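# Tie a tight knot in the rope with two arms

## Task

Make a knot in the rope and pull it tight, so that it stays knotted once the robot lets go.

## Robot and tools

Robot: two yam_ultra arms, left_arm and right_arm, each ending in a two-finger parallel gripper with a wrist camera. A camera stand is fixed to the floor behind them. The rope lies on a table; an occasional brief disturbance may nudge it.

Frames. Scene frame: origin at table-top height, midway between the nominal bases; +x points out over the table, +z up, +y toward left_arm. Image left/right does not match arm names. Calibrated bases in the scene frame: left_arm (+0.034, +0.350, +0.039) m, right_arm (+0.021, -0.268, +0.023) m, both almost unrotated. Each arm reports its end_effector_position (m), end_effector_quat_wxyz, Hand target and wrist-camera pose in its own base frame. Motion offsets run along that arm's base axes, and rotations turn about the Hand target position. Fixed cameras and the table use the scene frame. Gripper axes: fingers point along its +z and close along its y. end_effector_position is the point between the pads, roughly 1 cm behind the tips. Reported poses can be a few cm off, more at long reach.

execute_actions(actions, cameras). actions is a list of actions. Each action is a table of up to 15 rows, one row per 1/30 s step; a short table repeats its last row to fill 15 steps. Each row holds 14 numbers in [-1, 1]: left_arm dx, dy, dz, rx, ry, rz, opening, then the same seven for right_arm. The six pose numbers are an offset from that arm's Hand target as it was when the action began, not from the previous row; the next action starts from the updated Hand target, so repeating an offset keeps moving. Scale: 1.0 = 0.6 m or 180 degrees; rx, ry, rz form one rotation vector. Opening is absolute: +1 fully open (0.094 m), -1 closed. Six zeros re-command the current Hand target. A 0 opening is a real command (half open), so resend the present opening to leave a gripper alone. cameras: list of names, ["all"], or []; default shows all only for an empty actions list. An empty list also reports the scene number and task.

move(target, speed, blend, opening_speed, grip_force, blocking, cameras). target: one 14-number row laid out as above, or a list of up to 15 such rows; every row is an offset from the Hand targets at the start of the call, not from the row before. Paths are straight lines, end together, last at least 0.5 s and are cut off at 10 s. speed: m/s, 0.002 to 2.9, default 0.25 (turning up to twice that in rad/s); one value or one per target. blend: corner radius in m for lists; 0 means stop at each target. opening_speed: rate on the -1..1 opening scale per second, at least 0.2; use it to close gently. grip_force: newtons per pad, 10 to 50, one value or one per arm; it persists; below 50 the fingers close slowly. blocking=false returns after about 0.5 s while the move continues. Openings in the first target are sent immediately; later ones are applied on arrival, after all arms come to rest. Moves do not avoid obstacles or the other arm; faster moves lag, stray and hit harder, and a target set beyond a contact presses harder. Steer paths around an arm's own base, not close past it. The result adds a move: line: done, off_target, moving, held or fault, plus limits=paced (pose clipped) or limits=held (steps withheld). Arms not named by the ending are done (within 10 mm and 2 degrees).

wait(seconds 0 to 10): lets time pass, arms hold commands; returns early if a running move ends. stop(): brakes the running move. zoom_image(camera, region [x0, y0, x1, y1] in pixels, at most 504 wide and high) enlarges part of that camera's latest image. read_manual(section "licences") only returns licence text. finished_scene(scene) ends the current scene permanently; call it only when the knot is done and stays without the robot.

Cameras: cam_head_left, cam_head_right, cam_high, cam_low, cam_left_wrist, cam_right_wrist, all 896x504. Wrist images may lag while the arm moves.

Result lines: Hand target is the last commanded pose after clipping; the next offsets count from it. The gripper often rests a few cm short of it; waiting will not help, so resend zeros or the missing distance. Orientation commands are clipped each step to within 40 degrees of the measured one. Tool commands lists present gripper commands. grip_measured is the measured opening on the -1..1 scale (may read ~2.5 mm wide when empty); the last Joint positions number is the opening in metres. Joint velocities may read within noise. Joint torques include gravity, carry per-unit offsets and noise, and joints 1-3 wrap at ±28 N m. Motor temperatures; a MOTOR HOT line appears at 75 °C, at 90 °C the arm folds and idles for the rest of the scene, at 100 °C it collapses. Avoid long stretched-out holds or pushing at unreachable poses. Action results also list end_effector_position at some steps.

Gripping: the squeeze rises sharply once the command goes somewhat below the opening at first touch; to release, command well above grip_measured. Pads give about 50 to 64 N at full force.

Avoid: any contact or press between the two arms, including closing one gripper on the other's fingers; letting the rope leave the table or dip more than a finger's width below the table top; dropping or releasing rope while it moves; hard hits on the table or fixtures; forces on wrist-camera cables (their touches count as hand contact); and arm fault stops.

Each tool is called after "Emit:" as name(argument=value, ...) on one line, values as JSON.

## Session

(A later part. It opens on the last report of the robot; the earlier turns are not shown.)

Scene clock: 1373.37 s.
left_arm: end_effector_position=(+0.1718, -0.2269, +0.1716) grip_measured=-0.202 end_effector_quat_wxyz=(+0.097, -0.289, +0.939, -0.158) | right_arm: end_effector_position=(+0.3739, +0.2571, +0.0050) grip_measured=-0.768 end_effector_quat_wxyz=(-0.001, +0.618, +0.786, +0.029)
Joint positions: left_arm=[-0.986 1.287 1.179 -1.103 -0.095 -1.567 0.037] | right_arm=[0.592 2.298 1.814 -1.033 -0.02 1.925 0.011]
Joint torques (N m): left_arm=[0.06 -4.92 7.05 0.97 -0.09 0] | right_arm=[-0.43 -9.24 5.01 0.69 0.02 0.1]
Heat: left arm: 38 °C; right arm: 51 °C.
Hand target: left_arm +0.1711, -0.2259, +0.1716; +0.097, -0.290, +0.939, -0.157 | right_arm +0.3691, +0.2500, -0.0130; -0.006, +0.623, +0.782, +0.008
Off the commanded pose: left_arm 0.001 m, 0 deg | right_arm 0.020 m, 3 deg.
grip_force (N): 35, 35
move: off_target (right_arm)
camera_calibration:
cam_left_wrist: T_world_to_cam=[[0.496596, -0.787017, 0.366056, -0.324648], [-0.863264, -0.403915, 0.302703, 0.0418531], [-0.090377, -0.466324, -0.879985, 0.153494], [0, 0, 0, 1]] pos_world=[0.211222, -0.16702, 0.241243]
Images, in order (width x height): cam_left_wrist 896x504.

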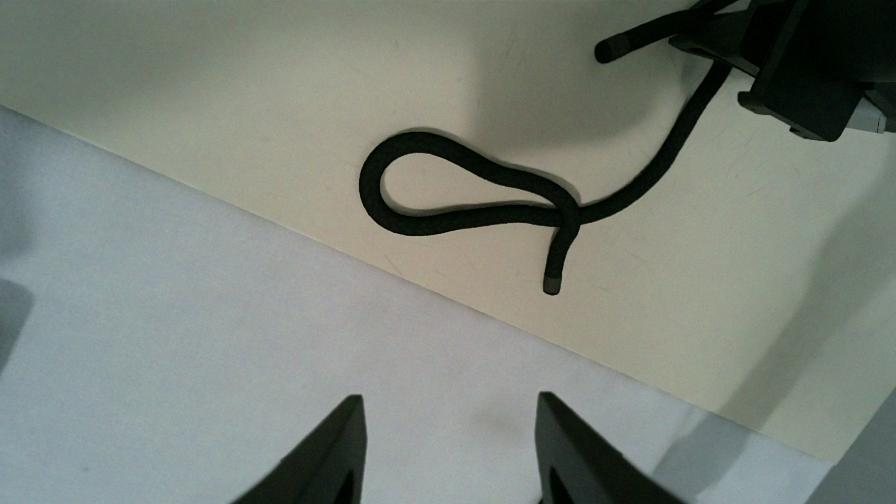

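Emit:
move(target=[[0,0,0,0,0,0,-0.2,0,0,0,0,0,0,-0.4],[0,0,0,0,0,0,-0.2,0,0,0.2,0,0,0,-0.4],[0,0,0,0,0,0,-0.2,0.02,0.02,0.2,0,0,0.55,-0.4]], speed=[0.1,0.15,0.25], opening_speed=0.7, cameras=["cam_left_wrist","cam_right_wrist"])

Scene clock: 1401.87 s.
left_arm: end_effector_position=(+0.1718, -0.2269, +0.1716) grip_measured=-0.202 end_effector_quat_wxyz=(+0.097, -0.289, +0.939, -0.158) | right_arm: end_effector_position=(+0.3792, +0.2600, +0.1136) grip_measured=-0.403 end_effector_quat_wxyz=(+0.008, -0.186, +0.983, +0.012)
Joint positions: left_arm=[-0.986 1.287 1.179 -1.103 -0.095 -1.567 0.037] | right_arm=[0.592 2.369 2.374 -1.551 -0.016 0.219 0.028]
Joint torques (N m): left_arm=[0.05 -4.94 7.05 0.96 -0.09 -0.01] | right_arm=[0.34 -9.25 8.81 0.36 0.06 0.01]
Heat: left arm: 37 °C; right arm: 50 °C.
Hand target: left_arm +0.1711, -0.2259, +0.1716; +0.097, -0.290, +0.939, -0.157 | right_arm +0.3810, +0.2620, +0.1070; -0.010, -0.191, +0.982, +0.001
Off the commanded pose: left_arm 0.001 m, 0 deg | right_arm 0.007 m, 3 deg.
joint sent to its limit (right arm) — joint 4 (wrist pitch), lower limit. The joint targets still meet the commanded pose.
grip_force (N): 35, 35
move: off_target (right_arm)
camera_calibration:
cam_left_wrist: T_world_to_cam=[[0.496596, -0.787017, 0.366056, -0.324648], [-0.863264, -0.403915, 0.302703, 0.0418531], [-0.090377, -0.466324, -0.879985, 0.153494], [0, 0, 0, 1]] pos_world=[0.211222, -0.16702, 0.241243]
cam_right_wrist: T_world_to_cam=[[0.367797, -0.929707, -0.0192506, 0.105452], [-0.866122, -0.35003, 0.356808, 0.420177], [-0.338466, -0.11456, -0.933979, 0.349593], [0, 0, 0, 1]] pos_world=[0.443465, 0.285163, 0.17862]
Images, in order (width x height): cam_left_wrist 896x504, cam_right_wrist 896x504.

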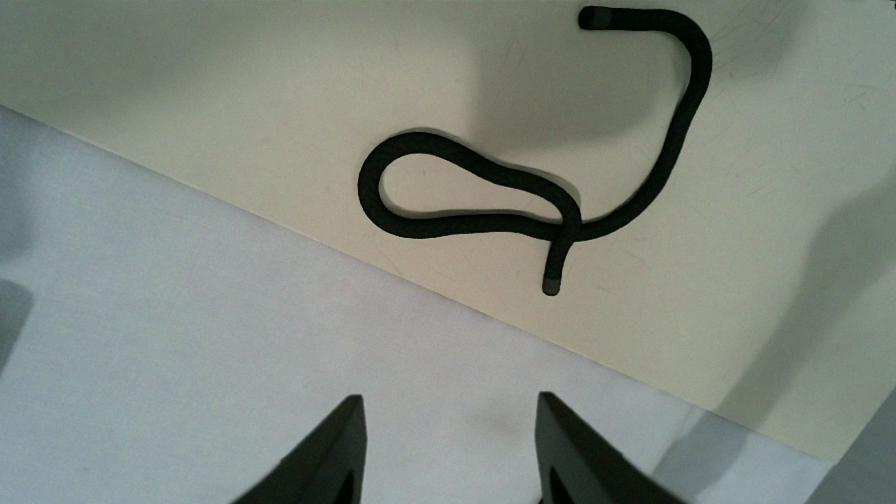

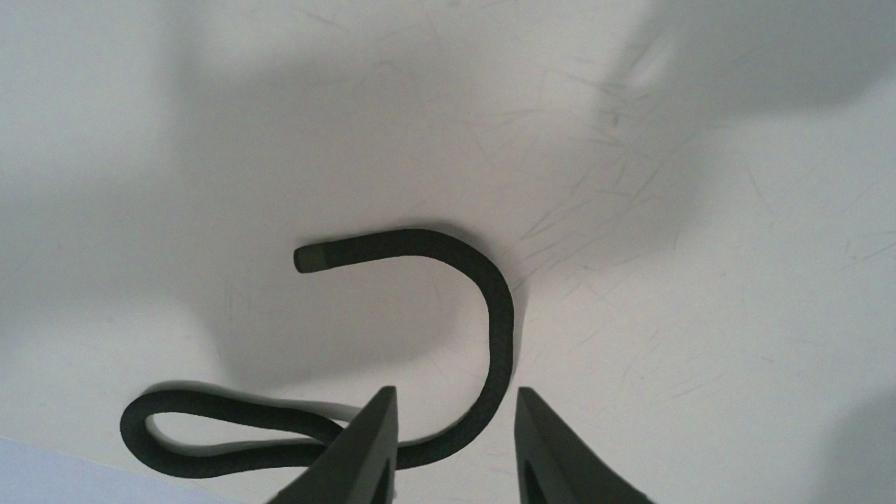

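Emit:
move(target=[[0,0,0,0,0,0,-0.2,-0.015,-0.005,-0.02,0,0,-0.53,-0.3],[0,0,0,0,0,0,-0.2,-0.015,-0.005,-0.215,0,0,-0.53,-0.3],[0,0,0,0,0,0,-0.2,-0.015,-0.005,-0.215,0,0,-0.53,-1]], speed=[0.25,0.08,0.08], opening_speed=1.5, cameras=["cam_left_wrist","cam_right_wrist"])

Scene clock: 1420.90 s.
left_arm: end_effector_position=(+0.1718, -0.2269, +0.1716) grip_measured=-0.202 end_effector_quat_wxyz=(+0.097, -0.289, +0.939, -0.158) | right_arm: end_effector_position=(+0.3791, +0.2606, -0.0066) grip_measured=-0.744 end_effector_quat_wxyz=(-0.003, +0.598, +0.801, +0.020)
Joint positions: left_arm=[-0.986 1.287 1.179 -1.103 -0.095 -1.567 0.037] | right_arm=[0.592 2.357 1.871 -1.05 -0.02 1.875 0.012]
Joint torques (N m): left_arm=[0.03 -4.93 7.05 0.96 -0.09 0] | right_arm=[0.54 -10.58 3.79 0.84 0.02 0.1]
Heat: left arm: 37 °C; right arm: 49 °C.
Hand target: left_arm +0.1711, -0.2259, +0.1716; +0.097, -0.290, +0.939, -0.157 | right_arm +0.3720, +0.2589, -0.0222; -0.006, +0.598, +0.802, +0.007
Off the commanded pose: left_arm 0.001 m, 0 deg | right_arm 0.017 m, 1 deg.
grip_force (N): 35, 35
move: off_target (right_arm); target 3's new opening was sent with right_arm's hand 0.015 m and 0 deg from that target
camera_calibration:
cam_left_wrist: T_world_to_cam=[[0.496596, -0.787017, 0.366056, -0.324648], [-0.863264, -0.403915, 0.302703, 0.0418531], [-0.090377, -0.466324, -0.879985, 0.153494], [0, 0, 0, 1]] pos_world=[0.211222, -0.16702, 0.241243]
cam_right_wrist: T_world_to_cam=[[-0.957591, -0.287, -0.0255052, 0.438711], [-0.272626, 0.873855, 0.402557, -0.0804933], [-0.0932463, 0.392439, -0.915039, 0.0124005], [0, 0, 0, 1]] pos_world=[0.399317, 0.191383, 0.0549395]
Images, in order (width x height): cam_left_wrist 896x504, cam_right_wrist 896x504.

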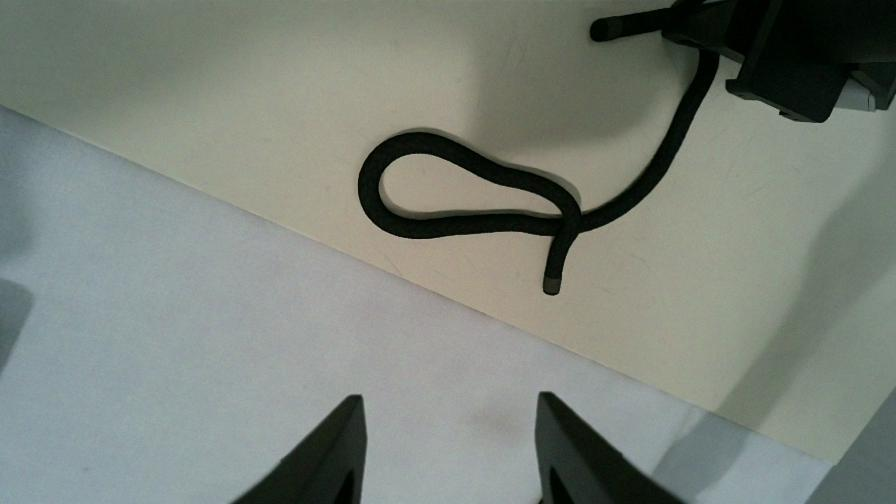

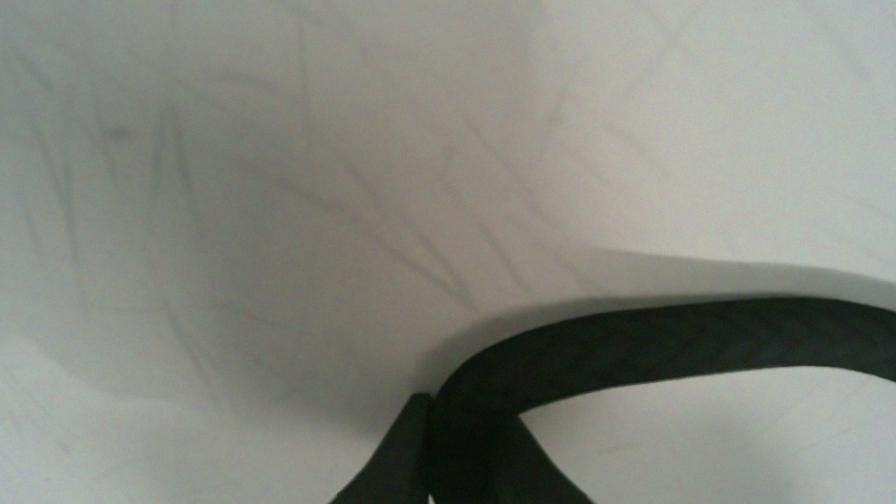

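Emit:
move(target=[[0,0,0,0,0,0,-0.2,0,0.05,0.12,0,0,0.15,-1],[0,0,0,0,0,0,-0.2,-0.04,0.13,0.13,0,0,0.35,-1],[0,0,0,0,0,0,-0.2,-0.13,0.18,0.12,0,0,0.48,-1]], speed=0.12, blend=[0.03,0.03,0], cameras=["cam_left_wrist","cam_right_wrist"])

Scene clock: 1451.03 s.
left_arm: end_effector_position=(+0.1718, -0.2269, +0.1716) grip_measured=-0.202 end_effector_quat_wxyz=(+0.097, -0.289, +0.939, -0.158) | right_arm: end_effector_position=(+0.2943, +0.3658, +0.0386) grip_measured=-0.747 end_effector_quat_wxyz=(-0.022, -0.108, +0.994, -0.007)
Joint positions: left_arm=[-0.986 1.287 1.179 -1.103 -0.095 -1.567 0.037] | right_arm=[0.883 2.478 2.268 -1.403 -0.021 0.666 0.012]
Joint torques (N m): left_arm=[0.03 -4.93 7.06 0.97 -0.08 0] | right_arm=[0.35 -15.16 4.7 0.45 0.05 0.01]
Heat: left arm: 37 °C; right arm: 48 °C.
Hand target: left_arm +0.1711, -0.2259, +0.1716; +0.097, -0.290, +0.939, -0.157 | right_arm +0.2940, +0.3670, +0.0499; -0.009, -0.113, +0.994, +0.001
Off the commanded pose: left_arm 0.001 m, 0 deg | right_arm 0.011 m, 2 deg.
grip_force (N): 35, 35
move: off_target (right_arm)
camera_calibration:
cam_left_wrist: T_world_to_cam=[[0.496596, -0.787017, 0.366056, -0.324648], [-0.863264, -0.403915, 0.302703, 0.0418531], [-0.090377, -0.466324, -0.879985, 0.153494], [0, 0, 0, 1]] pos_world=[0.211222, -0.16702, 0.241243]
cam_right_wrist: T_world_to_cam=[[0.217999, -0.975885, 0.0111799, 0.293413], [-0.887585, -0.193485, 0.41804, 0.356985], [-0.405796, -0.101055, -0.90836, 0.276785], [0, 0, 0, 1]] pos_world=[0.365209, 0.38338, 0.0989058]
Images, in order (width x height): cam_left_wrist 896x504, cam_right_wrist 896x504.

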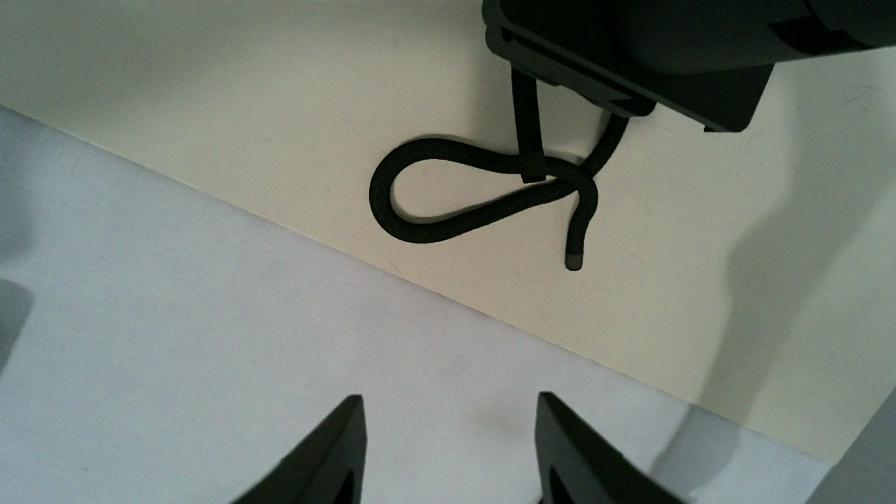

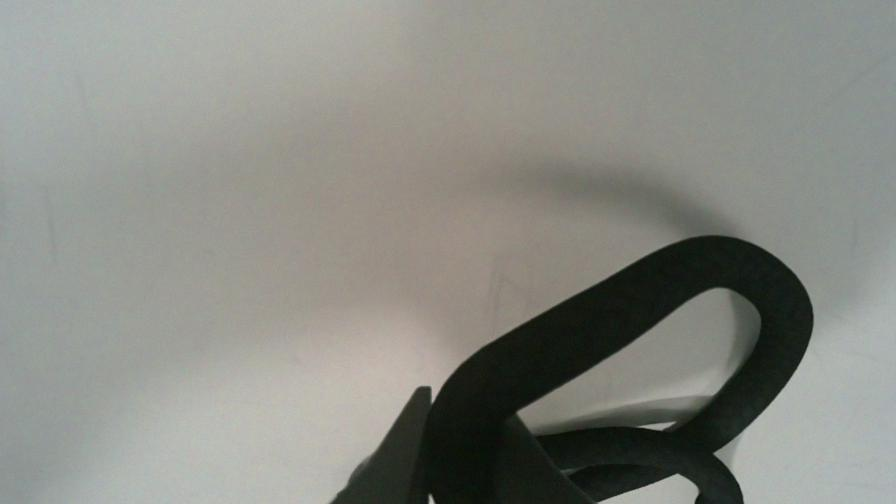

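Emit:
move(target=[[0,0,0,0,0,0,-0.2,-0.03,0.035,0,0,0,0,-1],[0,0,0,0,0,0,-0.2,-0.03,0.035,-0.08,0,0,0,-1]], speed=0.08, cameras=["cam_left_wrist","cam_right_wrist"])

Scene clock: 1459.33 s.
left_arm: end_effector_position=(+0.1718, -0.2269, +0.1716) grip_measured=-0.202 end_effector_quat_wxyz=(+0.097, -0.289, +0.939, -0.158) | right_arm: end_effector_position=(+0.2772, +0.3907, +0.0089) grip_measured=-0.747 end_effector_quat_wxyz=(-0.008, -0.115, +0.993, +0.007)
Joint positions: left_arm=[-0.986 1.287 1.179 -1.103 -0.095 -1.567 0.037] | right_arm=[0.944 2.478 2.151 -1.244 -0.021 0.712 0.012]
Joint torques (N m): left_arm=[0.03 -4.94 7.05 0.96 -0.08 0] | right_arm=[0.05 -12.12 4.83 0.66 0.04 0.09]
Heat: left arm: 37 °C; right arm: 52 °C.
Hand target: left_arm +0.1711, -0.2259, +0.1716; +0.097, -0.290, +0.939, -0.157 | right_arm +0.2760, +0.3880, +0.0018; -0.009, -0.113, +0.994, +0.001
Off the commanded pose: left_arm 0.001 m, 0 deg | right_arm 0.008 m, 1 deg.
grip_force (N): 35, 35
move: done
camera_calibration:
cam_left_wrist: T_world_to_cam=[[0.496596, -0.787017, 0.366056, -0.324648], [-0.863264, -0.403915, 0.302703, 0.0418531], [-0.090377, -0.466324, -0.879985, 0.153494], [0, 0, 0, 1]] pos_world=[0.211222, -0.16702, 0.241243]
cam_right_wrist: T_world_to_cam=[[0.23222, -0.972566, -0.0137711, 0.316722], [-0.894899, -0.219179, 0.388738, 0.371378], [-0.381091, -0.0779487, -0.921246, 0.229597], [0, 0, 0, 1]] pos_world=[0.346294, 0.407329, 0.071508]
Images, in order (width x height): cam_left_wrist 896x504, cam_right_wrist 896x504.

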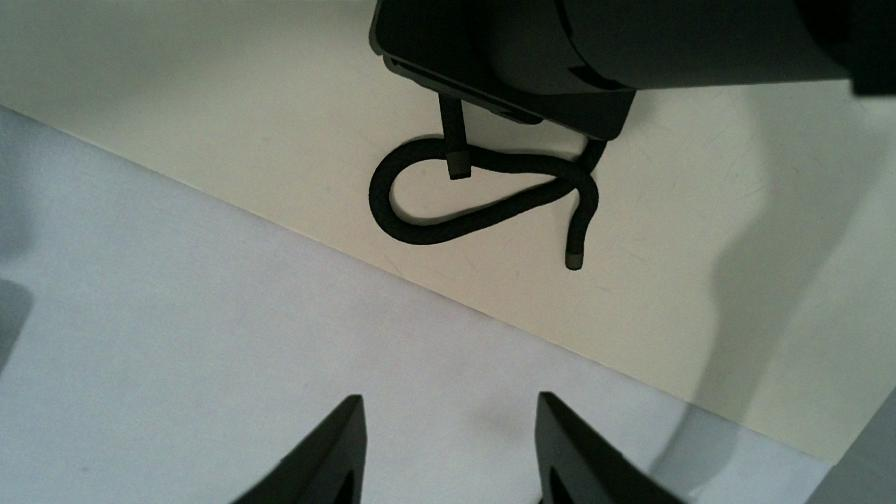

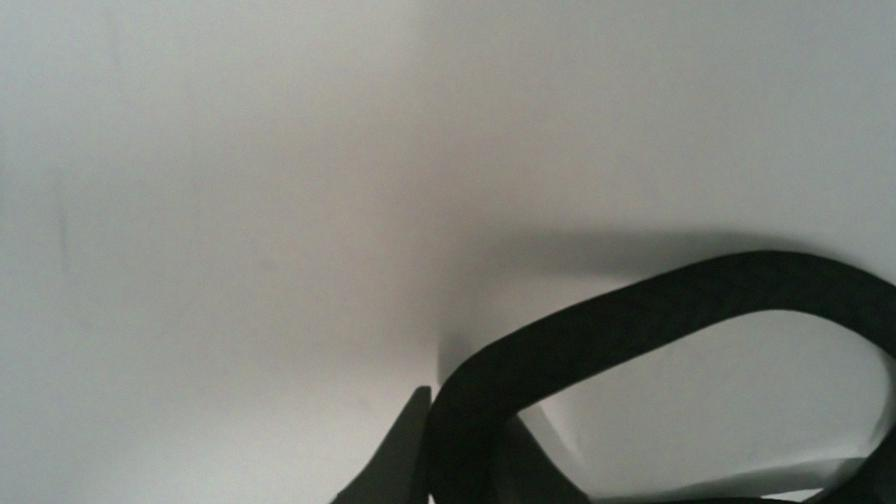

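Emit:
move(target=[[0,0.02,0.0,-0.0478,-0.0806,0.1517,-0.5,0,0,0,0,0,0,-1],[0.02,-0.03,-0.16,-0.0478,-0.0806,0.1517,-0.5,0,0,0,0,0,0,-1]], speed=0.15, cameras=["cam_left_wrist"])

Scene clock: 1492.63 s.
left_arm: end_effector_position=(+0.1839, -0.2511, +0.0829) grip_measured=-0.498 end_effector_quat_wxyz=(+0.199, -0.456, +0.830, -0.252) | right_arm: end_effector_position=(+0.2772, +0.3908, +0.0089) grip_measured=-0.747 end_effector_quat_wxyz=(-0.008, -0.115, +0.993, +0.007)
Joint positions: left_arm=[-1.196 1.319 0.73 -0.491 -0.449 -2.087 0.024] | right_arm=[0.944 2.478 2.151 -1.244 -0.021 0.712 0.012]
Joint torques (N m): left_arm=[-0.5 -4.57 5.27 1.24 -0.57 -0.03] | right_arm=[0.05 -12.12 4.85 0.62 0.04 0.1]
Heat: left arm: 37 °C; right arm: 54 °C.
Hand target: left_arm +0.1832, -0.2439, +0.0755; +0.226, -0.487, +0.811, -0.234 | right_arm +0.2760, +0.3880, +0.0018; -0.009, -0.113, +0.994, +0.001
Off the commanded pose: left_arm 0.010 m, 6 deg | right_arm 0.008 m, 1 deg.
joint sent to its limit (left arm) — joint 6 (wrist roll), lower limit. The joint targets are off in orientation, not in position.
grip_force (N): 35, 35
move: off_target (left_arm)
camera_calibration:
cam_left_wrist: T_world_to_cam=[[0.640641, -0.466093, 0.610193, -0.283412], [-0.70644, -0.669172, 0.230547, -0.0200001], [0.300868, -0.578763, -0.757966, -0.0450401], [0, 0, 0, 1]] pos_world=[0.180988, -0.171547, 0.143408]
Images, in order (width x height): cam_left_wrist 896x504.

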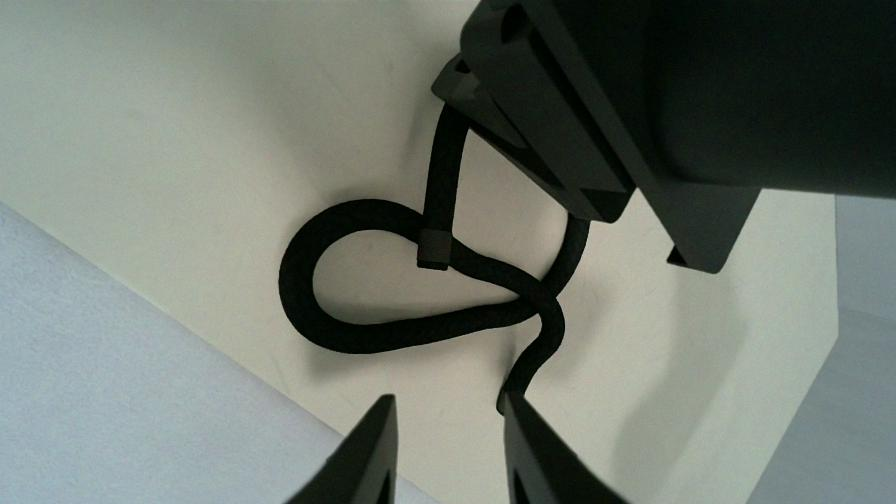

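Emit:
move(target=[[-0.011,-0.017,-0.09,0,0,0,-0.5,0,0,0,0,0,0,-1],[-0.011,-0.017,-0.165,0,0,0,-0.5,0,0,0,0,0,0,-1]], speed=[0.15,0.06], cameras=["cam_left_wrist"])

Scene clock: 1509.53 s.
left_arm: end_effector_position=(+0.1815, -0.2625, -0.0115) grip_measured=-0.498 end_effector_quat_wxyz=(+0.206, -0.444, +0.832, -0.260) | right_arm: end_effector_position=(+0.2772, +0.3908, +0.0089) grip_measured=-0.747 end_effector_quat_wxyz=(-0.008, -0.115, +0.993, +0.007)
Joint positions: left_arm=[-1.231 1.621 0.519 0.032 -0.475 -2.088 0.024] | right_arm=[0.944 2.478 2.151 -1.244 -0.021 0.712 0.012]
Joint torques (N m): left_arm=[-0.36 -4.42 3.6 1.32 -0.29 -0.01] | right_arm=[0.05 -12.15 4.83 0.62 0.04 0.1]
Motor temperatures (°C): left_arm=[29 34 36 36 31 31 29] | right_arm=[30 55 41 31 30 31 31]
Heat: left arm: 36 °C; right arm: 55 °C.
Hand target: left_arm +0.1765, -0.2541, -0.0235; +0.226, -0.487, +0.811, -0.234 | right_arm +0.2760, +0.3880, +0.0018; -0.009, -0.113, +0.994, +0.001
Off the commanded pose: left_arm 0.015 m, 7 deg | right_arm 0.008 m, 1 deg.
joint sent to its limit (left arm) — joint 6 (wrist roll), lower limit. The joint targets are off in orientation, not in position.
grip_force (N): 35, 35
move: off_target (left_arm)
camera_calibration:
cam_left_wrist: T_world_to_cam=[[0.615556, -0.47834, 0.626324, -0.228037], [-0.725843, -0.653683, 0.214128, -0.000156362], [0.306991, -0.586421, -0.749578, -0.125542], [0, 0, 0, 1]] pos_world=[0.178796, -0.182802, 0.0487548]
Images, in order (width x height): cam_left_wrist 896x504.

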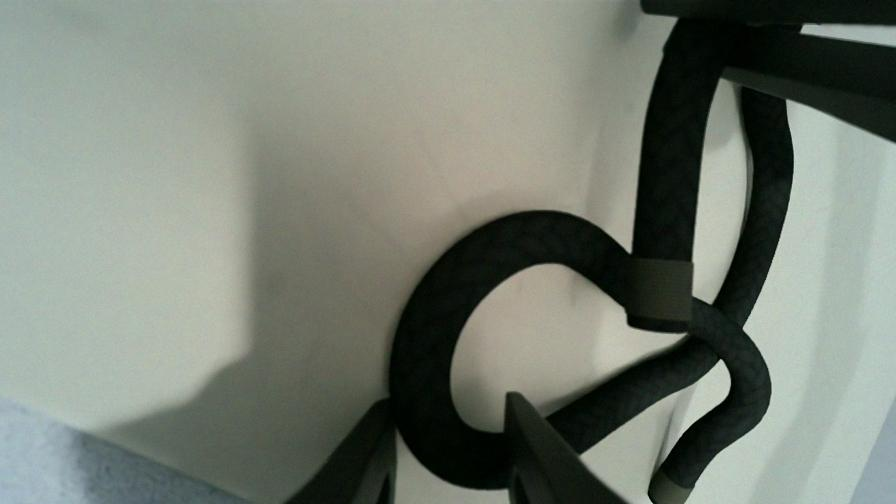

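Emit:
move(target=[[0,0,0.03,0,0,0,-0.5,0,0,0,0,0,0,-1],[0.008,0.014,0.03,0,0,0,-0.5,0,0,0,0,0,0,-1],[0.008,0.014,-0.005,0,0,0,-0.5,0,0,0,0,0,0,-1]], speed=0.06, cameras=["cam_left_wrist"])

Scene clock: 1519.73 s.
left_arm: end_effector_position=(+0.1840, -0.2580, -0.0126) grip_measured=-0.498 end_effector_quat_wxyz=(+0.208, -0.450, +0.828, -0.264) | right_arm: end_effector_position=(+0.2772, +0.3908, +0.0089) grip_measured=-0.747 end_effector_quat_wxyz=(-0.008, -0.115, +0.993, +0.007)
Joint positions: left_arm=[-1.219 1.615 0.498 0.058 -0.477 -2.088 0.024] | right_arm=[0.944 2.478 2.151 -1.244 -0.021 0.712 0.012]
Joint torques (N m): left_arm=[0.55 -3.96 3.51 1.28 -0.29 -0.01] | right_arm=[0.05 -12.14 4.85 0.63 0.04 0.1]
Motor temperatures (°C): left_arm=[29 34 36 36 31 31 29] | right_arm=[30 55 41 31 30 31 31]
Heat: left arm: 36 °C; right arm: 55 °C.
Hand target: left_arm +0.1813, -0.2456, -0.0266; +0.226, -0.487, +0.811, -0.234 | right_arm +0.2760, +0.3879, +0.0018; -0.009, -0.113, +0.994, +0.001
Off the commanded pose: left_arm 0.019 m, 6 deg | right_arm 0.008 m, 1 deg.
joint sent to its limit (left arm) — joint 6 (wrist roll), lower limit. The joint targets are off in orientation, not in position.
grip_force (N): 35, 35
move: off_target (left_arm)
camera_calibration:
cam_left_wrist: T_world_to_cam=[[0.61851, -0.464167, 0.634029, -0.223553], [-0.718334, -0.661056, 0.216798, 0.00157985], [0.318499, -0.589537, -0.742297, -0.127393], [0, 0, 0, 1]] pos_world=[0.179979, -0.177824, 0.0468335]
Images, in order (width x height): cam_left_wrist 896x504.

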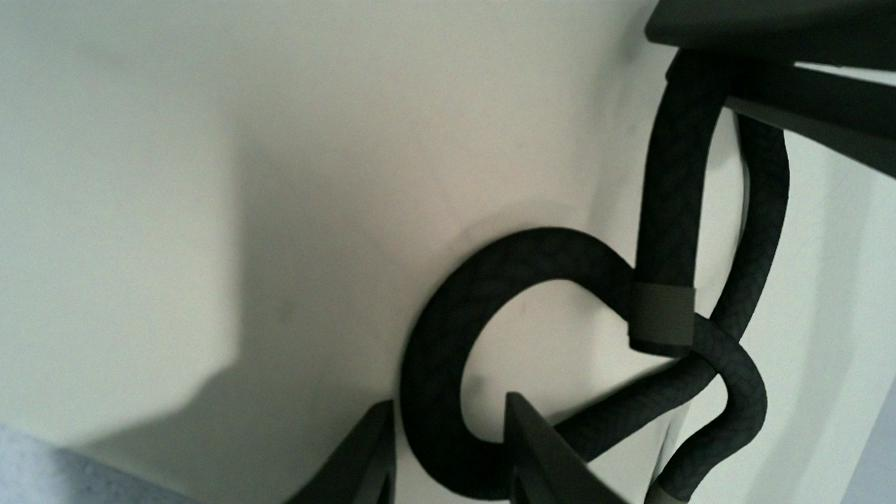

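Fine; close.

Emit:
move(target=[[0,0,0,0,0,0,-0.75,0,0,0,0,0,0,-1],[0,0,-0.006,0,0,0,-1,0,0,0,0,0,0,-1]], speed=0.05, opening_speed=0.6, cameras=["cam_left_wrist"])

Emit:
move(target=[0.005,-0.015,0.13,0,0,0,-1,0,0,0,0,0,0,-1], speed=0.07, cameras=["cam_left_wrist"])

Scene clock: 1534.40 s.
left_arm: end_effector_position=(+0.1854, -0.2598, -0.0152) grip_measured=-0.792 end_effector_quat_wxyz=(+0.209, -0.451, +0.825, -0.269) | right_arm: end_effector_position=(+0.2772, +0.3908, +0.0089) grip_measured=-0.747 end_effector_quat_wxyz=(-0.008, -0.115, +0.993, +0.007)
Joint positions: left_arm=[-1.219 1.634 0.492 0.093 -0.481 -2.088 0.01] | right_arm=[0.944 2.478 2.151 -1.244 -0.021 0.712 0.012]
Joint torques (N m): left_arm=[0.5 -4.21 3.38 1.19 -0.26 -0.01] | right_arm=[0.05 -12.15 4.83 0.62 0.04 0.1]
Motor temperatures (°C): left_arm=[29 34 35 36 31 31 29] | right_arm=[30 55 40 31 30 31 31]
Heat: left arm: 36 °C; right arm: 55 °C.
Hand target: left_arm +0.1813, -0.2456, -0.0301; +0.226, -0.487, +0.811, -0.234 | right_arm +0.2760, +0.3879, +0.0018; -0.009, -0.113, +0.994, +0.001
Off the commanded pose: left_arm 0.021 m, 6 deg | right_arm 0.008 m, 1 deg.
joint sent to its limit (left arm) — joint 6 (wrist roll), lower limit. The joint targets are off in orientation, not in position.
grip_force (N): 35, 35
move: off_target (left_arm); target 2's new opening was sent with left_arm's hand 0.022 m and 6 deg from that target
camera_calibration:
cam_left_wrist: T_world_to_cam=[[0.614927, -0.45733, 0.642428, -0.221033], [-0.718507, -0.660656, 0.217443, 0.00208661], [0.32498, -0.595301, -0.73485, -0.133408], [0, 0, 0, 1]] pos_world=[0.180773, -0.179124, 0.043509]
Images, in order (width x height): cam_left_wrist 896x504.

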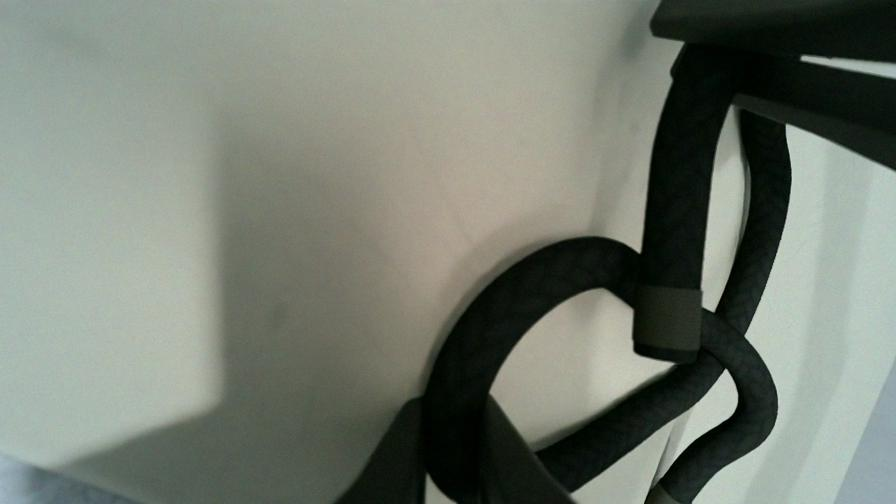

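Scene clock: 1536.33 s.
left_arm: end_effector_position=(+0.1803, -0.2516, +0.0367) grip_measured=-0.792 end_effector_quat_wxyz=(+0.207, -0.447, +0.837, -0.238) | right_arm: end_effector_position=(+0.2773, +0.3908, +0.0089) grip_measured=-0.747 end_effector_quat_wxyz=(-0.008, -0.115, +0.993, +0.007)
Joint positions: left_arm=[-1.219 1.434 0.625 -0.305 -0.469 -2.088 0.01] | right_arm=[0.944 2.478 2.151 -1.243 -0.021 0.712 0.012]
Joint torques (N m): left_arm=[0.65 -6.68 8.96 0.83 -0.37 -0.01] | right_arm=[0.05 -12.14 4.83 0.63 0.04 0.09]
Motor temperatures (°C): left_arm=[29 34 35 36 31 31 29] | right_arm=[30 55 40 31 30 31 31]
Heat: left arm: 36 °C; right arm: 55 °C.
Hand target: left_arm +0.1844, -0.2547, +0.0479; +0.226, -0.487, +0.811, -0.234 | right_arm +0.2760, +0.3880, +0.0018; -0.009, -0.113, +0.994, +0.001
Off the commanded pose: left_arm 0.012 m, 6 deg | right_arm 0.008 m, 1 deg.
joint sent to its limit (left arm) — joint 6 (wrist roll), lower limit. The joint targets are off in orientation, not in position.
grip_force (N): 35, 35
move: off_target (left_arm)
camera_calibration:
cam_left_wrist: T_world_to_cam=[[0.632564, -0.496722, 0.594248, -0.258817], [-0.715505, -0.668512, 0.202841, -0.00950076], [0.296506, -0.553497, -0.778283, -0.0714243], [0, 0, 0, 1]] pos_world=[0.178099, -0.174445, 0.100141]
Images, in order (width x height): cam_left_wrist 896x504.

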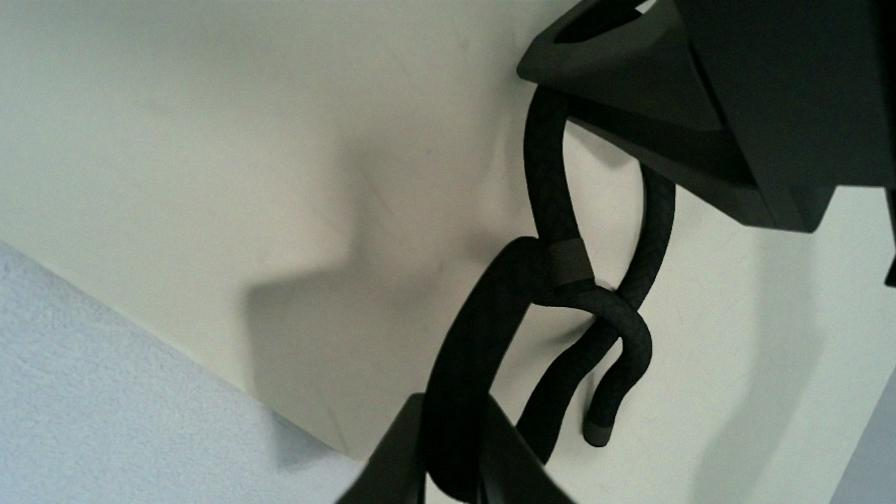

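Emit:
move(target=[0,0,0.02,0,0,0,-1,-0.06,-0.03,0,0,0,0,-1], speed=0.06, cameras=["cam_left_wrist"])

Scene clock: 1546.87 s.
left_arm: end_effector_position=(+0.1800, -0.2515, +0.0470) grip_measured=-0.792 end_effector_quat_wxyz=(+0.207, -0.446, +0.838, -0.236) | right_arm: end_effector_position=(+0.2463, +0.3712, -0.0030) grip_measured=-0.747 end_effector_quat_wxyz=(-0.010, -0.111, +0.994, -0.001)
Joint positions: left_arm=[-1.219 1.41 0.655 -0.364 -0.468 -2.088 0.01] | right_arm=[0.977 2.344 1.863 -1.105 -0.015 0.754 0.012]
Joint torques (N m): left_arm=[0.64 -6.93 9.26 0.84 -0.37 -0.01] | right_arm=[0.75 -13.59 4.22 0.49 -0.02 0.06]
Motor temperatures (°C): left_arm=[29 35 36 36 31 31 29] | right_arm=[30 55 40 31 30 31 31]
Heat: left arm: 36 °C; right arm: 55 °C.
Hand target: left_arm +0.1844, -0.2547, +0.0599; +0.226, -0.487, +0.811, -0.234 | right_arm +0.2401, +0.3700, +0.0019; -0.009, -0.113, +0.994, +0.001
Off the commanded pose: left_arm 0.014 m, 6 deg | right_arm 0.008 m, 0 deg.
joint sent to its limit (left arm) — joint 6 (wrist roll), lower limit. The joint targets are off in orientation, not in position.
grip_force (N): 35, 35
move: off_target (left_arm)
camera_calibration:
cam_left_wrist: T_world_to_cam=[[0.633819, -0.499365, 0.590685, -0.265455], [-0.715298, -0.669, 0.201959, -0.0117902], [0.294318, -0.550521, -0.781219, -0.0621227], [0, 0, 0, 1]] pos_world=[0.178101, -0.174646, 0.11065]
Images, in order (width x height): cam_left_wrist 896x504.

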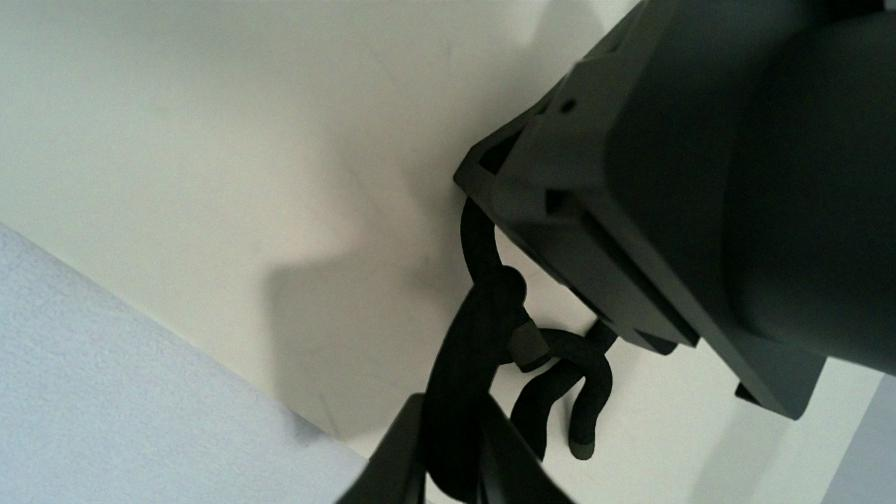

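Emit:
move(target=[[0,0,0,0,0,0,-1,0.065,0.03,0.015,0,0,0,-1],[0,0,-0.1,0,0,0,-1,0.065,0.03,0.015,0,0,0,-1]], speed=0.06, cameras=["cam_left_wrist"])

Scene clock: 1567.63 s.
left_arm: end_effector_position=(+0.1846, -0.2642, +0.0078) grip_measured=-0.792 end_effector_quat_wxyz=(+0.204, -0.449, +0.832, -0.255) | right_arm: end_effector_position=(+0.2764, +0.3880, +0.0190) grip_measured=-0.747 end_effector_quat_wxyz=(-0.003, -0.113, +0.994, +0.009)
Joint positions: left_arm=[-1.219 1.559 0.574 -0.094 -0.467 -2.088 0.01] | right_arm=[0.944 2.446 2.133 -1.249 -0.016 0.717 0.012]
Joint torques (N m): left_arm=[0.5 -5.33 4.3 1.25 -0.4 -0.01] | right_arm=[-0.35 -9.66 9.09 0.32 0 -0.01]
Motor temperatures (°C): left_arm=[29 35 37 35 31 31 30] | right_arm=[30 55 41 31 30 31 31]
Heat: left arm: 37 °C; right arm: 55 °C.
Hand target: left_arm +0.1844, -0.2547, +0.0000; +0.226, -0.487, +0.811, -0.234 | right_arm +0.2791, +0.3879, +0.0109; -0.009, -0.113, +0.994, +0.001
Off the commanded pose: left_arm 0.012 m, 6 deg | right_arm 0.008 m, 1 deg.
joint sent to its limit (left arm) — joint 6 (wrist roll), lower limit. The joint targets are off in orientation, not in position.
grip_force (N): 35, 35
move: off_target (left_arm)
camera_calibration:
cam_left_wrist: T_world_to_cam=[[0.625523, -0.47626, 0.617979, -0.244058], [-0.71836, -0.660633, 0.217997, -0.00643527], [0.304434, -0.580294, -0.755367, -0.110867], [0, 0, 0, 1]] pos_world=[0.181793, -0.184822, 0.0684805]
Images, in order (width x height): cam_left_wrist 896x504.

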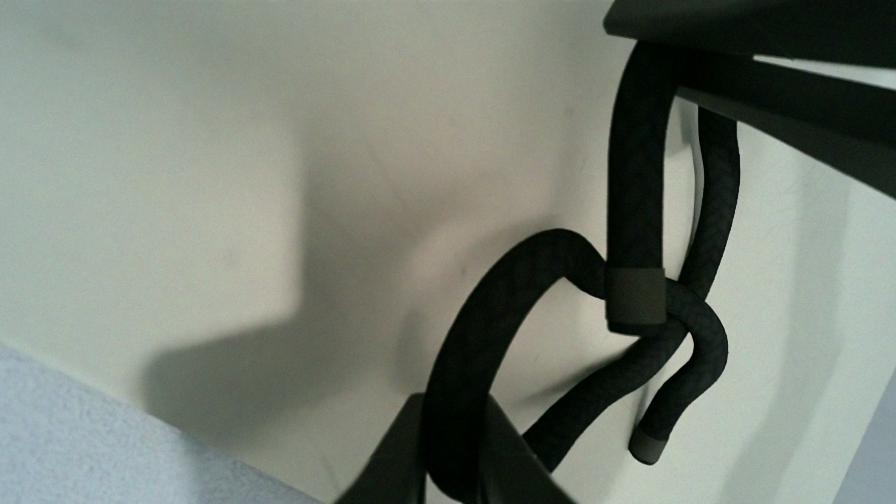

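Emit:
move(target=[[-0.045,-0.01,0.01,0,0,0,-1,0,0,-0.01,0,0,0,-1]], speed=0.06, cameras=["cam_left_wrist"])

Scene clock: 1582.47 s.
left_arm: end_effector_position=(+0.1618, -0.2722, +0.0098) grip_measured=-0.792 end_effector_quat_wxyz=(+0.192, -0.416, +0.848, -0.266) | right_arm: end_effector_position=(+0.2764, +0.3880, +0.0190) grip_measured=-0.747 end_effector_quat_wxyz=(-0.003, -0.113, +0.994, +0.009)
Joint positions: left_arm=[-1.296 1.526 0.549 -0.093 -0.465 -2.088 0.01] | right_arm=[0.944 2.446 2.133 -1.249 -0.016 0.717 0.012]
Joint torques (N m): left_arm=[-0.38 -7.42 4.3 0.93 -0.35 -0.01] | right_arm=[-0.36 -9.47 7.65 0.53 -0.01 -0.01]
Heat: left arm: 36 °C; right arm: 51 °C.
Hand target: left_arm +0.1574, -0.2606, +0.0059; +0.226, -0.487, +0.811, -0.234 | right_arm +0.2791, +0.3879, +0.0049; -0.009, -0.113, +0.994, +0.001
Off the commanded pose: left_arm 0.013 m, 11 deg | right_arm 0.014 m, 1 deg.
joint sent to its limit (left arm) — joint 6 (wrist roll), lower limit. The joint targets are off in orientation, not in position.
grip_force (N): 35, 35
move: off_target (left_arm, right_arm)
camera_calibration:
cam_left_wrist: T_world_to_cam=[[0.586164, -0.518512, 0.622541, -0.240049], [-0.767776, -0.60086, 0.222458, -0.00433661], [0.258713, -0.608369, -0.750303, -0.107471], [0, 0, 0, 1]] pos_world=[0.165183, -0.192456, 0.0697693]
Images, in order (width x height): cam_left_wrist 896x504.

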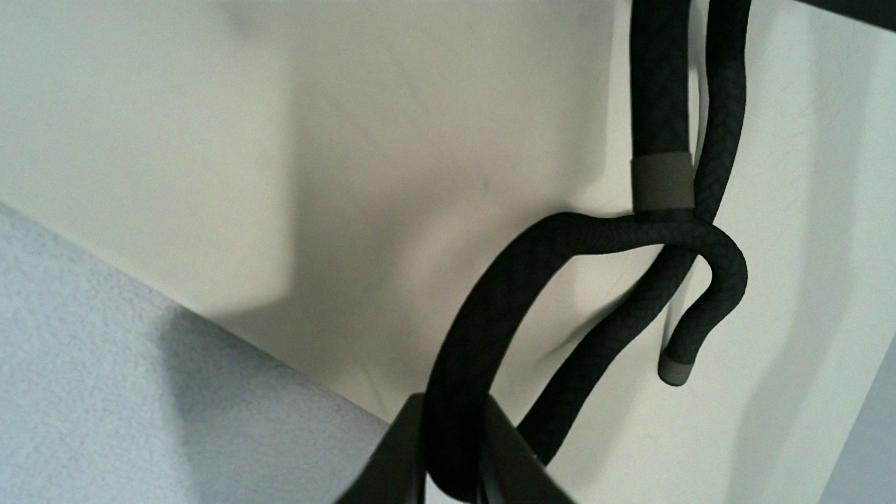

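Emit:
move(target=[[0,0,0,0,0,0,-1,-0.02,0.015,0.035,0,0,0,-1],[0,0,0,0,0,0,-1,-0.06,-0.008,0.035,0,0,0,-1],[0,0,0,0,0,0,-1,-0.06,-0.008,0.01,0,0,0,-1]], speed=0.07, cameras=["cam_left_wrist"])

Scene clock: 1597.43 s.
left_arm: end_effector_position=(+0.1617, -0.2723, +0.0097) grip_measured=-0.792 end_effector_quat_wxyz=(+0.192, -0.416, +0.848, -0.266) | right_arm: end_effector_position=(+0.2448, +0.3824, +0.0059) grip_measured=-0.747 end_effector_quat_wxyz=(-0.015, -0.113, +0.993, -0.005)
Joint positions: left_arm=[-1.296 1.526 0.549 -0.093 -0.464 -2.088 0.01] | right_arm=[0.992 2.387 1.976 -1.186 -0.017 0.765 0.012]
Joint torques (N m): left_arm=[-0.36 -7.41 4.29 0.93 -0.35 -0.01] | right_arm=[0.34 -13.61 4.71 0.57 0 0.1]
Motor temperatures (°C): left_arm=[29 34 36 35 31 31 30] | right_arm=[30 50 43 31 30 31 31]
Heat: left arm: 36 °C; right arm: 50 °C.
Hand target: left_arm +0.1573, -0.2606, +0.0059; +0.226, -0.487, +0.811, -0.234 | right_arm +0.2430, +0.3832, +0.0109; -0.009, -0.113, +0.994, +0.001
Off the commanded pose: left_arm 0.013 m, 11 deg | right_arm 0.005 m, 1 deg.
joint sent to its limit (left arm) — joint 6 (wrist roll), lower limit. The joint targets are off in orientation, not in position.
grip_force (N): 35, 35
move: off_target (left_arm)
camera_calibration:
cam_left_wrist: T_world_to_cam=[[0.586384, -0.518637, 0.622229, -0.240089], [-0.767844, -0.600559, 0.223036, -0.00430686], [0.258011, -0.60856, -0.75039, -0.107385], [0, 0, 0, 1]] pos_world=[0.165184, -0.192455, 0.0697705]
Images, in order (width x height): cam_left_wrist 896x504.

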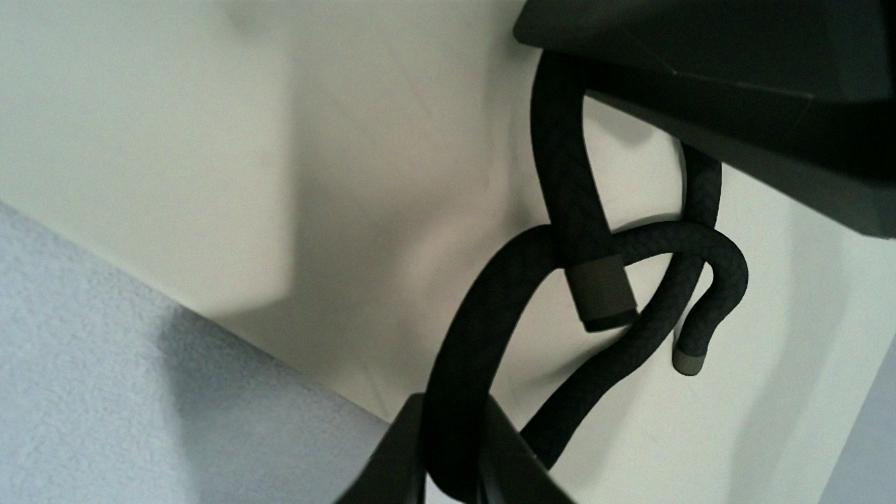

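Emit:
move(target=[[0,0,0.0,0,0,0,-1,0.0,0.0,0,0,0,-0.12,-1],[0,0,0.05,0,0,0,-1,0.0,0.0,0,0,0,-0.12,-1]], speed=0.07, cameras=["cam_left_wrist"])

Scene clock: 1609.37 s.
left_arm: end_effector_position=(+0.1556, -0.2559, +0.0249) grip_measured=-0.792 end_effector_quat_wxyz=(+0.191, -0.413, +0.856, -0.246) | right_arm: end_effector_position=(+0.2448, +0.3831, +0.0030) grip_measured=-0.747 end_effector_quat_wxyz=(-0.014, +0.074, +0.997, -0.005)
Joint positions: left_arm=[-1.296 1.421 0.562 -0.254 -0.455 -2.088 0.01] | right_arm=[0.992 2.387 1.964 -1.17 -0.02 1.14 0.012]
Joint torques (N m): left_arm=[0.03 -6.56 8.75 0.82 -0.35 -0.01] | right_arm=[0.27 -14.19 4.59 0.53 -0.01 0.1]
Heat: left arm: 36 °C; right arm: 54 °C.
Hand target: left_arm +0.1573, -0.2607, +0.0359; +0.226, -0.487, +0.811, -0.234 | right_arm +0.2431, +0.3832, +0.0110; -0.009, +0.075, +0.997, +0.003
Off the commanded pose: left_arm 0.012 m, 11 deg | right_arm 0.008 m, 1 deg.
joint sent to its limit (left arm) — joint 6 (wrist roll), lower limit. The joint targets are off in orientation, not in position.
grip_force (N): 35, 35
move: off_target (left_arm)
camera_calibration:
cam_left_wrist: T_world_to_cam=[[0.595984, -0.544881, 0.589836, -0.244782], [-0.766111, -0.605901, 0.214375, -0.0040304], [0.240574, -0.579645, -0.778548, -0.0735825], [0, 0, 0, 1]] pos_world=[0.160501, -0.178471, 0.0879582]
Images, in order (width x height): cam_left_wrist 896x504.

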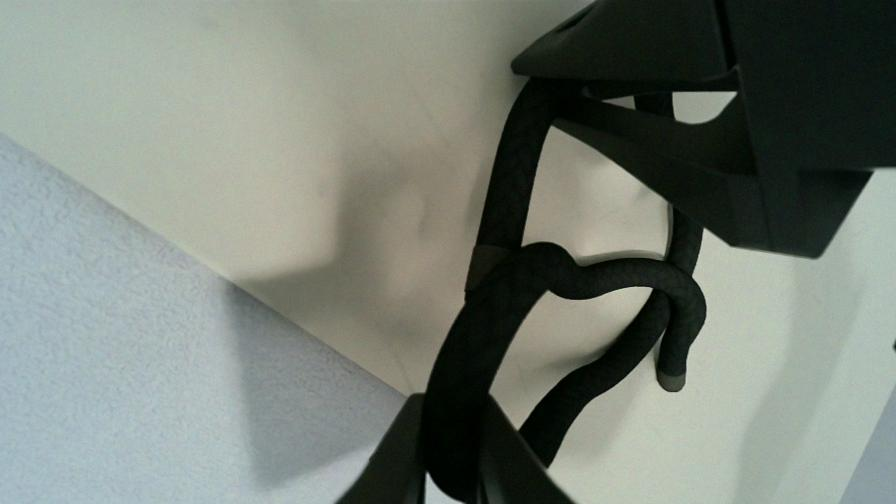

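Emit:
execute_actions(actions=[], cameras=["cam_left_wrist","cam_right_wrist","cam_low","cam_high"])

Scene clock: 1643.13 s.
left_arm: end_effector_position=(+0.1555, -0.2558, +0.0249) grip_measured=-0.792 end_effector_quat_wxyz=(+0.191, -0.413, +0.856, -0.246) | right_arm: end_effector_position=(+0.2448, +0.3831, +0.0030) grip_measured=-0.747 end_effector_quat_wxyz=(-0.014, +0.074, +0.997, -0.005)
Joint positions: left_arm=[-1.296 1.421 0.562 -0.255 -0.455 -2.088 0.01] | right_arm=[0.992 2.387 1.964 -1.17 -0.02 1.14 0.012]
Joint velocities: within noise
Joint torques (N m): left_arm=[0.02 -6.56 8.73 0.83 -0.36 -0.01] | right_arm=[0.27 -14.19 4.62 0.54 -0.01 0.1]
Motor temperatures (°C): left_arm=[29 35 38 35 31 31 30] | right_arm=[30 58 40 31 30 31 31]
Heat: left arm: 38 °C; right arm: 58 °C.
Hand target: left_arm +0.1574, -0.2607, +0.0359; +0.226, -0.487, +0.811, -0.234 | right_arm +0.2431, +0.3832, +0.0110; -0.009, +0.075, +0.997, +0.003
Tool commands: left_gripper/opening=-1.0 right_gripper/opening=-1.0
Off the commanded pose: left_arm 0.012 m, 11 deg | right_arm 0.008 m, 1 deg.
grip_force (N): 35, 35
camera_calibration:
cam_left_wrist: T_world_to_cam=[[0.596022, -0.545115, 0.589583, -0.244808], [-0.766111, -0.605955, 0.214225, -0.00402703], [0.240484, -0.579368, -0.778781, -0.0734978], [0, 0, 0, 1]] pos_world=[0.160501, -0.178471, 0.0879588]
cam_right_wrist: T_world_to_cam=[[-0.144528, -0.989401, 0.0140812, 0.415428], [-0.905644, 0.138, 0.400955, 0.208816], [-0.398648, 0.0451967, -0.91599, 0.168381], [0, 0, 0, 1]] pos_world=[0.316278, 0.374598, 0.0646595]
Images, in order (width x height): cam_high 896x504, cam_low 896x504, cam_left_wrist 896x504, cam_right_wrist 896x504.

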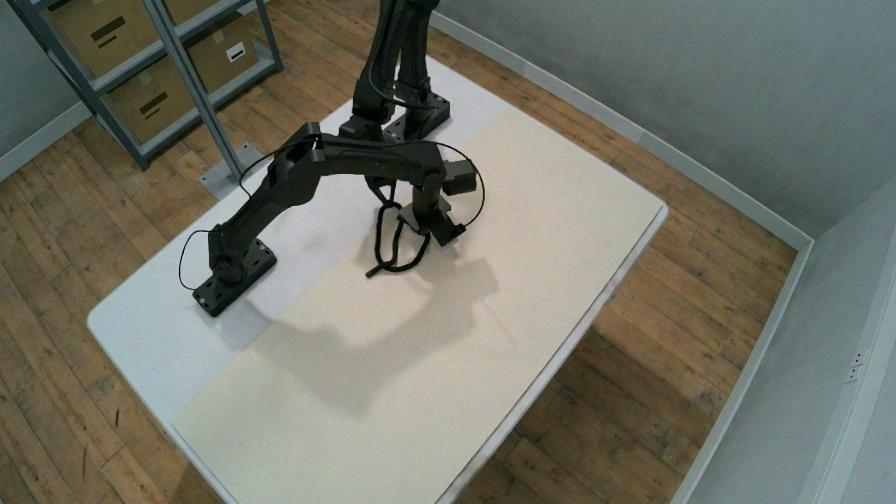

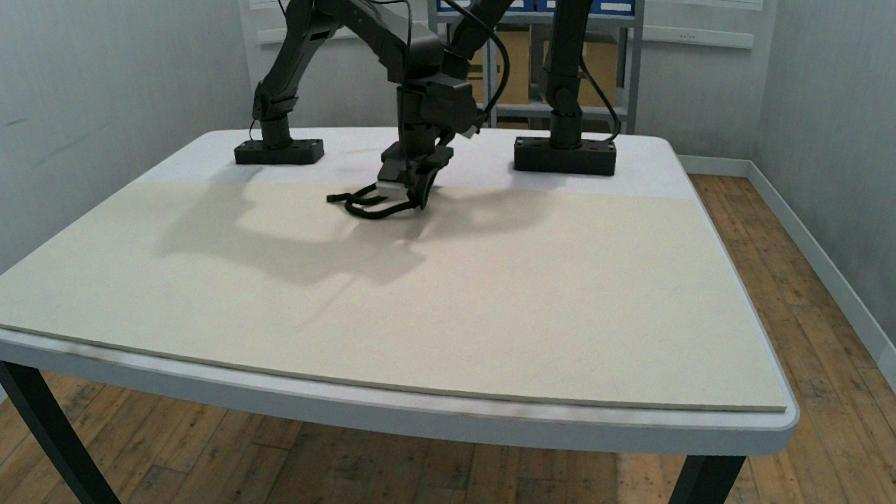

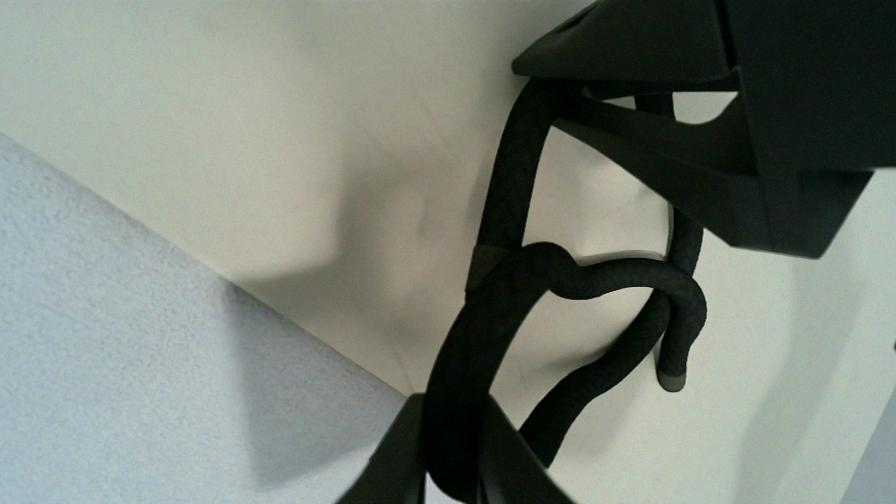

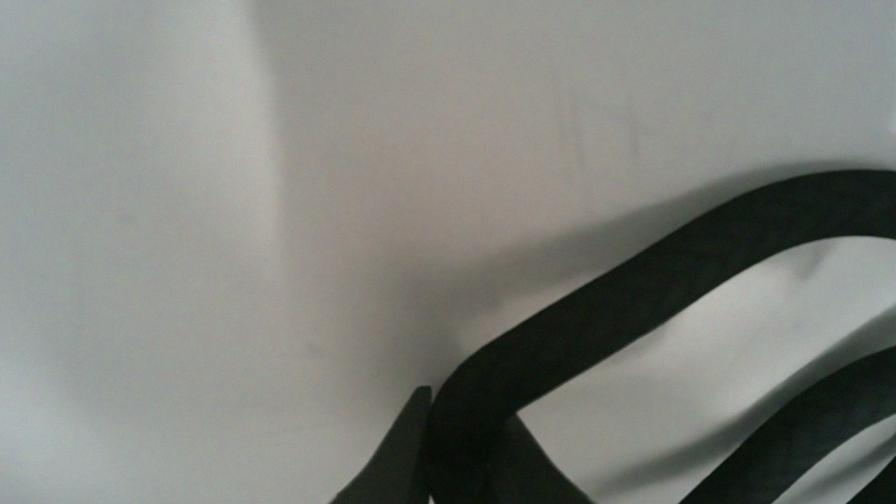

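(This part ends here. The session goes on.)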